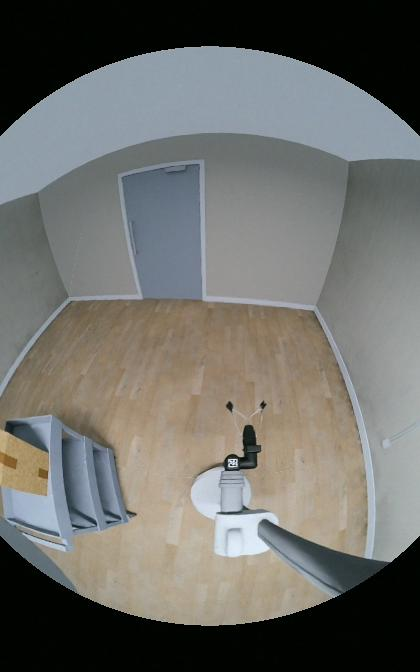

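>>> move:
  blocking: false
  r1: {"joints":{"arm_m":0.2}}

>>> wait:
  seconds: 1.5

>>> move:
  blocking: false
  r1: {"base":{"translate_m":0.6},"contact_limits":{"translate_m":1.0},"pace":"slow"}

>>> wait:
  seconds: 7
  cameras: ["r1_head_camera","r1_head_left_camera","r1_wrist_camera","r2_head_left_camera"]

Scene clock: 76.83 s.
move: r1 moving
r1.base_odometry: x=-1.761 y=+1.548 heading=-1.627
r1.turned_by_wheels: +0.000
r1.turned_by_imu: +0.000
r1.base_tilt: forward=-1.6 right=+1.3
r1.lidar_m: 0.67 1.18 3.09 2.66 2.24 2.25 1.95 1.64 1.16 0.63 0.50 0.51
r1.base_status: not commanded
r1.joint_positions: lift_m=+0.300 arm_m=+0.051 wrist_yaw_rad=+0.002 wrist_pitch_rad=+0.002 wrist_roll_rad=+0.000 gripper_m=-0.009
r1.joint_status: arm_m moving
r1.measured_speeds: translate_m=+0.000 strafe_m=+0.000 rotate_rad=+0.000 lift_m=+0.000 arm_m=+0.195 wrist_yaw_rad=+0.000 wrist_pitch_rad=+0.000 wrist_roll_rad=+0.000
r1.motor_effort: lift_m=+23(24) arm_m=+6(6) wheel_0=-2(3) wheel_1=-2(2) wheel_2=-2(2)
r1.servo_current: wrist_yaw_rad=59(65) wrist_pitch_rad=39(52) wrist_roll_rad=65(78) gripper_m=52(52)
r1.hand_pose: x=+0.5102 y=-0.0868 z=+0.4772 quat_wxyz=(+1.000, +0.000, +0.001, +0.001) (m; r1's base frame)
r1.wrist_depth_mm: 991 - 554 473 397 359 - / 976 - 554 480 402 362 236 / - - 559 484 404 368 - / - - 564 480 404 362 237 / 1008 - - 488 404 362 238 / 991 - 184 202 382 366 239 / 1042 138 163 186 161 - -
r2: as last shown
r2.base_tilt: forward=-0.7 right=+0.1
r2.lidar_m: 2.45 2.62 3.44 0.71 0.70 3.42 3.38 1.94 1.45 1.40 1.50 2.14
r2.motor_effort: lift_m=+21(21) arm_m=-4(4) wheel_0=+1(2) wheel_1=+2(2) wheel_2=+0(1)
r2.servo_current: wrist_yaw_rad=46(65) wrist_pitch_rad=39(46) wrist_roll_rad=39(52) gripper_m=52(52)
r2.wrist_depth_mm: - - - - - - - / - - - - - - - / - - - - - - - / - - - - - - - / - - - - - - - / - - 218 - 220 1921 - / 1708 1618 1576 - 1661 1618 1618
pictures: none

Scene clock: 78.03 s.
earlier move: r1 done
r1.base_odometry: x=-1.761 y=+1.548 heading=-1.627
r1.turned_by_wheels: +0.000
r1.turned_by_imu: +0.000
r1.base_tilt: forward=-1.6 right=+1.3
r1.lidar_m: 0.72 1.19 3.09 2.68 2.25 2.24 1.93 1.64 1.16 0.65 0.51 0.51
r1.base_status: not commanded
r1.joint_positions: lift_m=+0.300 arm_m=+0.200 wrist_yaw_rad=+0.002 wrist_pitch_rad=+0.002 wrist_roll_rad=+0.000 gripper_m=-0.009
r1.joint_status: all done
r1.measured_speeds: all 0
r1.motor_effort: lift_m=+24(24) arm_m=+4(8) wheel_0=-1(3) wheel_1=-2(2) wheel_2=-2(2)
r1.servo_current: wrist_yaw_rad=46(65) wrist_pitch_rad=46(52) wrist_roll_rad=46(78) gripper_m=52(52)
r1.hand_pose: x=+0.6594 y=-0.0868 z=+0.4772 quat_wxyz=(+1.000, +0.000, +0.001, +0.001) (m; r1's base frame)
r1.wrist_depth_mm: 831 535 433 338 278 236 213 / 831 539 433 340 281 237 218 / 842 539 433 342 281 237 213 / 842 544 439 345 282 239 215 / 842 549 442 345 285 240 216 / 831 559 430 195 271 241 216 / 842 137 185 185 170 236 216
r2.base_odometry: x=-2.184 y=+0.501 heading=-2.879
r2.turned_by_wheels: +0.000
r2.turned_by_imu: +0.000
r2.base_tilt: forward=-0.7 right=+0.1
r2.lidar_m: 2.47 2.58 3.44 0.71 0.69 3.45 3.38 1.91 1.46 1.41 1.51 2.16
r2.base_status: not commanded
r2.joint_positions: lift_m=+0.580 arm_m=+0.000 wrist_yaw_rad=+0.003 wrist_pitch_rad=+0.001 wrist_roll_rad=+0.000 gripper_m=+0.130
r2.joint_status: not commanded
r2.measured_speeds: all 0
r2.motor_effort: lift_m=+21(21) arm_m=-4(4) wheel_0=+2(2) wheel_1=+2(2) wheel_2=-1(1)
r2.servo_current: wrist_yaw_rad=52(65) wrist_pitch_rad=39(46) wrist_roll_rad=59(59) gripper_m=52(52)
r2.hand_pose: x=+0.4595 y=-0.0867 z=+0.7576 quat_wxyz=(+1.000, +0.000, +0.001, +0.001) (m; r2's base frame)
r2.wrist_depth_mm: - - - - - - - / - - - - - - - / - - - - - - - / - - - - - - - / - - - - - - - / - - 218 - 219 1921 - / 1708 1618 1661 - 1708 1618 1618
wait: 1.20 of 1.5 s (r1 has come to rest)
pictures: none

Scene clock: 78.53 s.
move: r1 moving
r1.base_odometry: x=-1.762 y=+1.536 heading=-1.627
r1.turned_by_wheels: +0.000
r1.turned_by_imu: +0.000
r1.base_tilt: forward=-1.5 right=+1.3
r1.lidar_m: 0.67 1.18 3.10 2.69 2.27 2.26 1.95 1.65 1.15 0.63 0.51 0.51
r1.base_status: translate_m moving
r1.joint_positions: lift_m=+0.300 arm_m=+0.200 wrist_yaw_rad=+0.002 wrist_pitch_rad=+0.002 wrist_roll_rad=+0.000 gripper_m=-0.009
r1.joint_status: not commanded
r1.measured_speeds: translate_m=+0.048 strafe_m=+0.000 rotate_rad=-0.002 lift_m=+0.000 arm_m=+0.000 wrist_yaw_rad=+0.000 wrist_pitch_rad=+0.000 wrist_roll_rad=+0.000
r1.motor_effort: lift_m=+23(24) arm_m=+4(5) wheel_0=+3(6) wheel_1=+6(6) wheel_2=-5(7)
r1.servo_current: wrist_yaw_rad=65(65) wrist_pitch_rad=46(46) wrist_roll_rad=59(65) gripper_m=46(52)
r1.contact_limits: translate_m 1
r1.hand_pose: x=+0.6594 y=-0.0868 z=+0.4772 quat_wxyz=(+1.000, +0.000, +0.001, +0.001) (m; r1's base frame)
r1.wrist_depth_mm: 809 521 415 327 268 229 206 / 809 525 421 327 271 230 206 / 820 525 418 332 273 226 208 / 831 530 424 334 274 232 208 / 842 539 427 336 274 233 208 / 831 539 415 195 263 235 - / - 137 181 185 170 224 210
r2: as last shown
r2.lidar_m: 2.46 2.61 3.40 0.70 0.70 3.45 3.37 1.92 1.45 1.40 1.49 2.15
r2.servo_current: wrist_yaw_rad=46(52) wrist_pitch_rad=39(46) wrist_roll_rad=46(65) gripper_m=52(52)
r2.wrist_depth_mm: - - - - - - - / - - - - - - - / - - - - - - - / - - - - - - - / - - - - - - - / - - 218 - 219 1921 - / 1708 1576 1618 - 1708 1537 1576
pictures: none

Scene clock: 85.33 s.
earlier move: r1 done
r1.base_odometry: x=-1.795 y=+0.950 heading=-1.629
r1.turned_by_wheels: -0.003
r1.turned_by_imu: +0.000
r1.base_tilt: forward=-1.6 right=+1.3
r1.lidar_m: 0.63 0.69 2.69 3.05 2.68 2.67 2.38 2.06 0.26 0.25 3.91 0.64
r1.base_status: done
r1.joint_positions: lift_m=+0.300 arm_m=+0.199 wrist_yaw_rad=-0.022 wrist_pitch_rad=+0.002 wrist_roll_rad=+0.000 gripper_m=-0.010
r1.joint_status: not commanded
r1.measured_speeds: all 0
r1.on_its_own: wrist_yaw_rad is at rest, and its servo_current (117 mA) is outside its rest range (0 to 104 mA)
r1.motor_effort: lift_m=+23(24) arm_m=+10(10) wheel_0=-4(27) wheel_1=-1(17) wheel_2=-24(27)
r1.servo_current: wrist_yaw_rad=117(143) wrist_pitch_rad=46(52) wrist_roll_rad=39(72) gripper_m=46(59)
r1.contact_limits: translate_m 1
r1.hand_pose: x=+0.6568 y=-0.0936 z=+0.4772 quat_wxyz=(+1.000, +0.000, +0.001, -0.011) (m; r1's base frame)
r1.wrist_depth_mm: 223 224 221 222 221 221 220 / 224 224 223 222 223 220 221 / 225 224 223 223 223 221 221 / 226 224 224 224 223 223 222 / 226 225 225 224 224 224 222 / 227 227 226 206 185 224 224 / 229 227 167 180 224 225 224
r2.base_odometry: x=-2.184 y=+0.501 heading=-2.879
r2.turned_by_wheels: +0.000
r2.turned_by_imu: +0.001
r2.base_tilt: forward=-0.6 right=+0.0
r2.lidar_m: 2.35 2.16 3.41 0.72 0.71 3.44 3.38 1.89 1.44 1.39 1.48 2.16
r2.base_status: not commanded
r2.joint_positions: lift_m=+0.580 arm_m=+0.000 wrist_yaw_rad=+0.003 wrist_pitch_rad=+0.001 wrist_roll_rad=+0.000 gripper_m=+0.130
r2.joint_status: not commanded
r2.measured_speeds: all 0
r2.motor_effort: lift_m=+21(21) arm_m=-4(4) wheel_0=+2(2) wheel_1=+2(2) wheel_2=-1(1)
r2.servo_current: wrist_yaw_rad=46(65) wrist_pitch_rad=39(52) wrist_roll_rad=52(65) gripper_m=46(59)
r2.hand_pose: x=+0.4595 y=-0.0867 z=+0.7576 quat_wxyz=(+1.000, +0.000, +0.001, +0.001) (m; r2's base frame)
r2.wrist_depth_mm: - - - - - - - / - - - - - - - / - - - - - - - / - - - - - - - / - - - - - - - / - 189 218 - 220 1983 - / 1756 1576 1618 - 1708 1618 1618
wait: 6.80 of 7 s (r1 has come to rest)
pictures: r1_head_camera, r1_head_left_camera, r1_wrist_camera, r2_head_left_camera
Images, in order (width x height): r1_head_camera 420x560, r1_head_left_camera 420x672, r1_wrist_camera 616x392, r2_head_left_camera 420x672.

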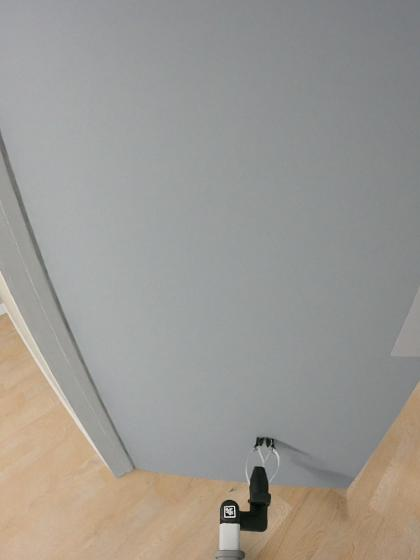

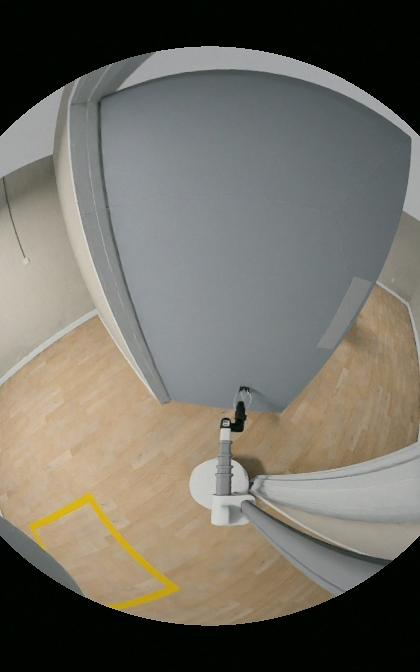

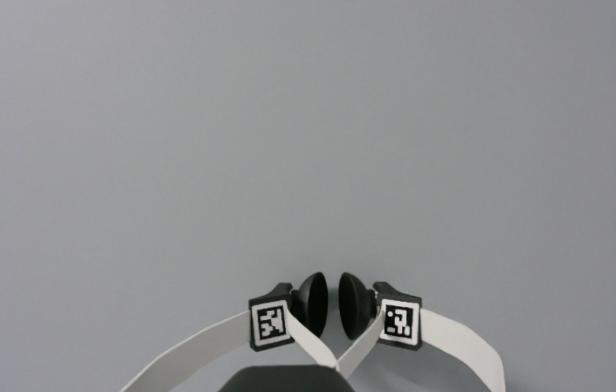

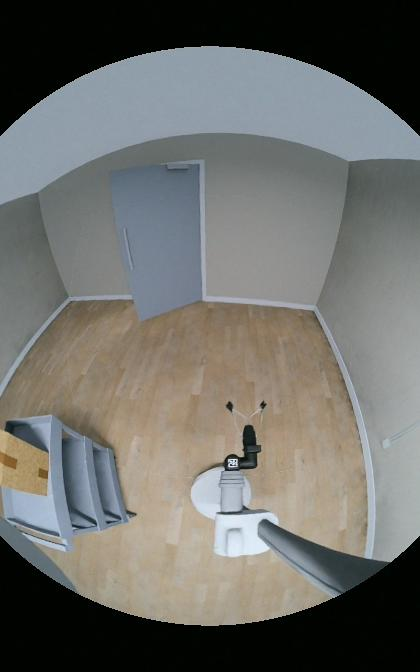

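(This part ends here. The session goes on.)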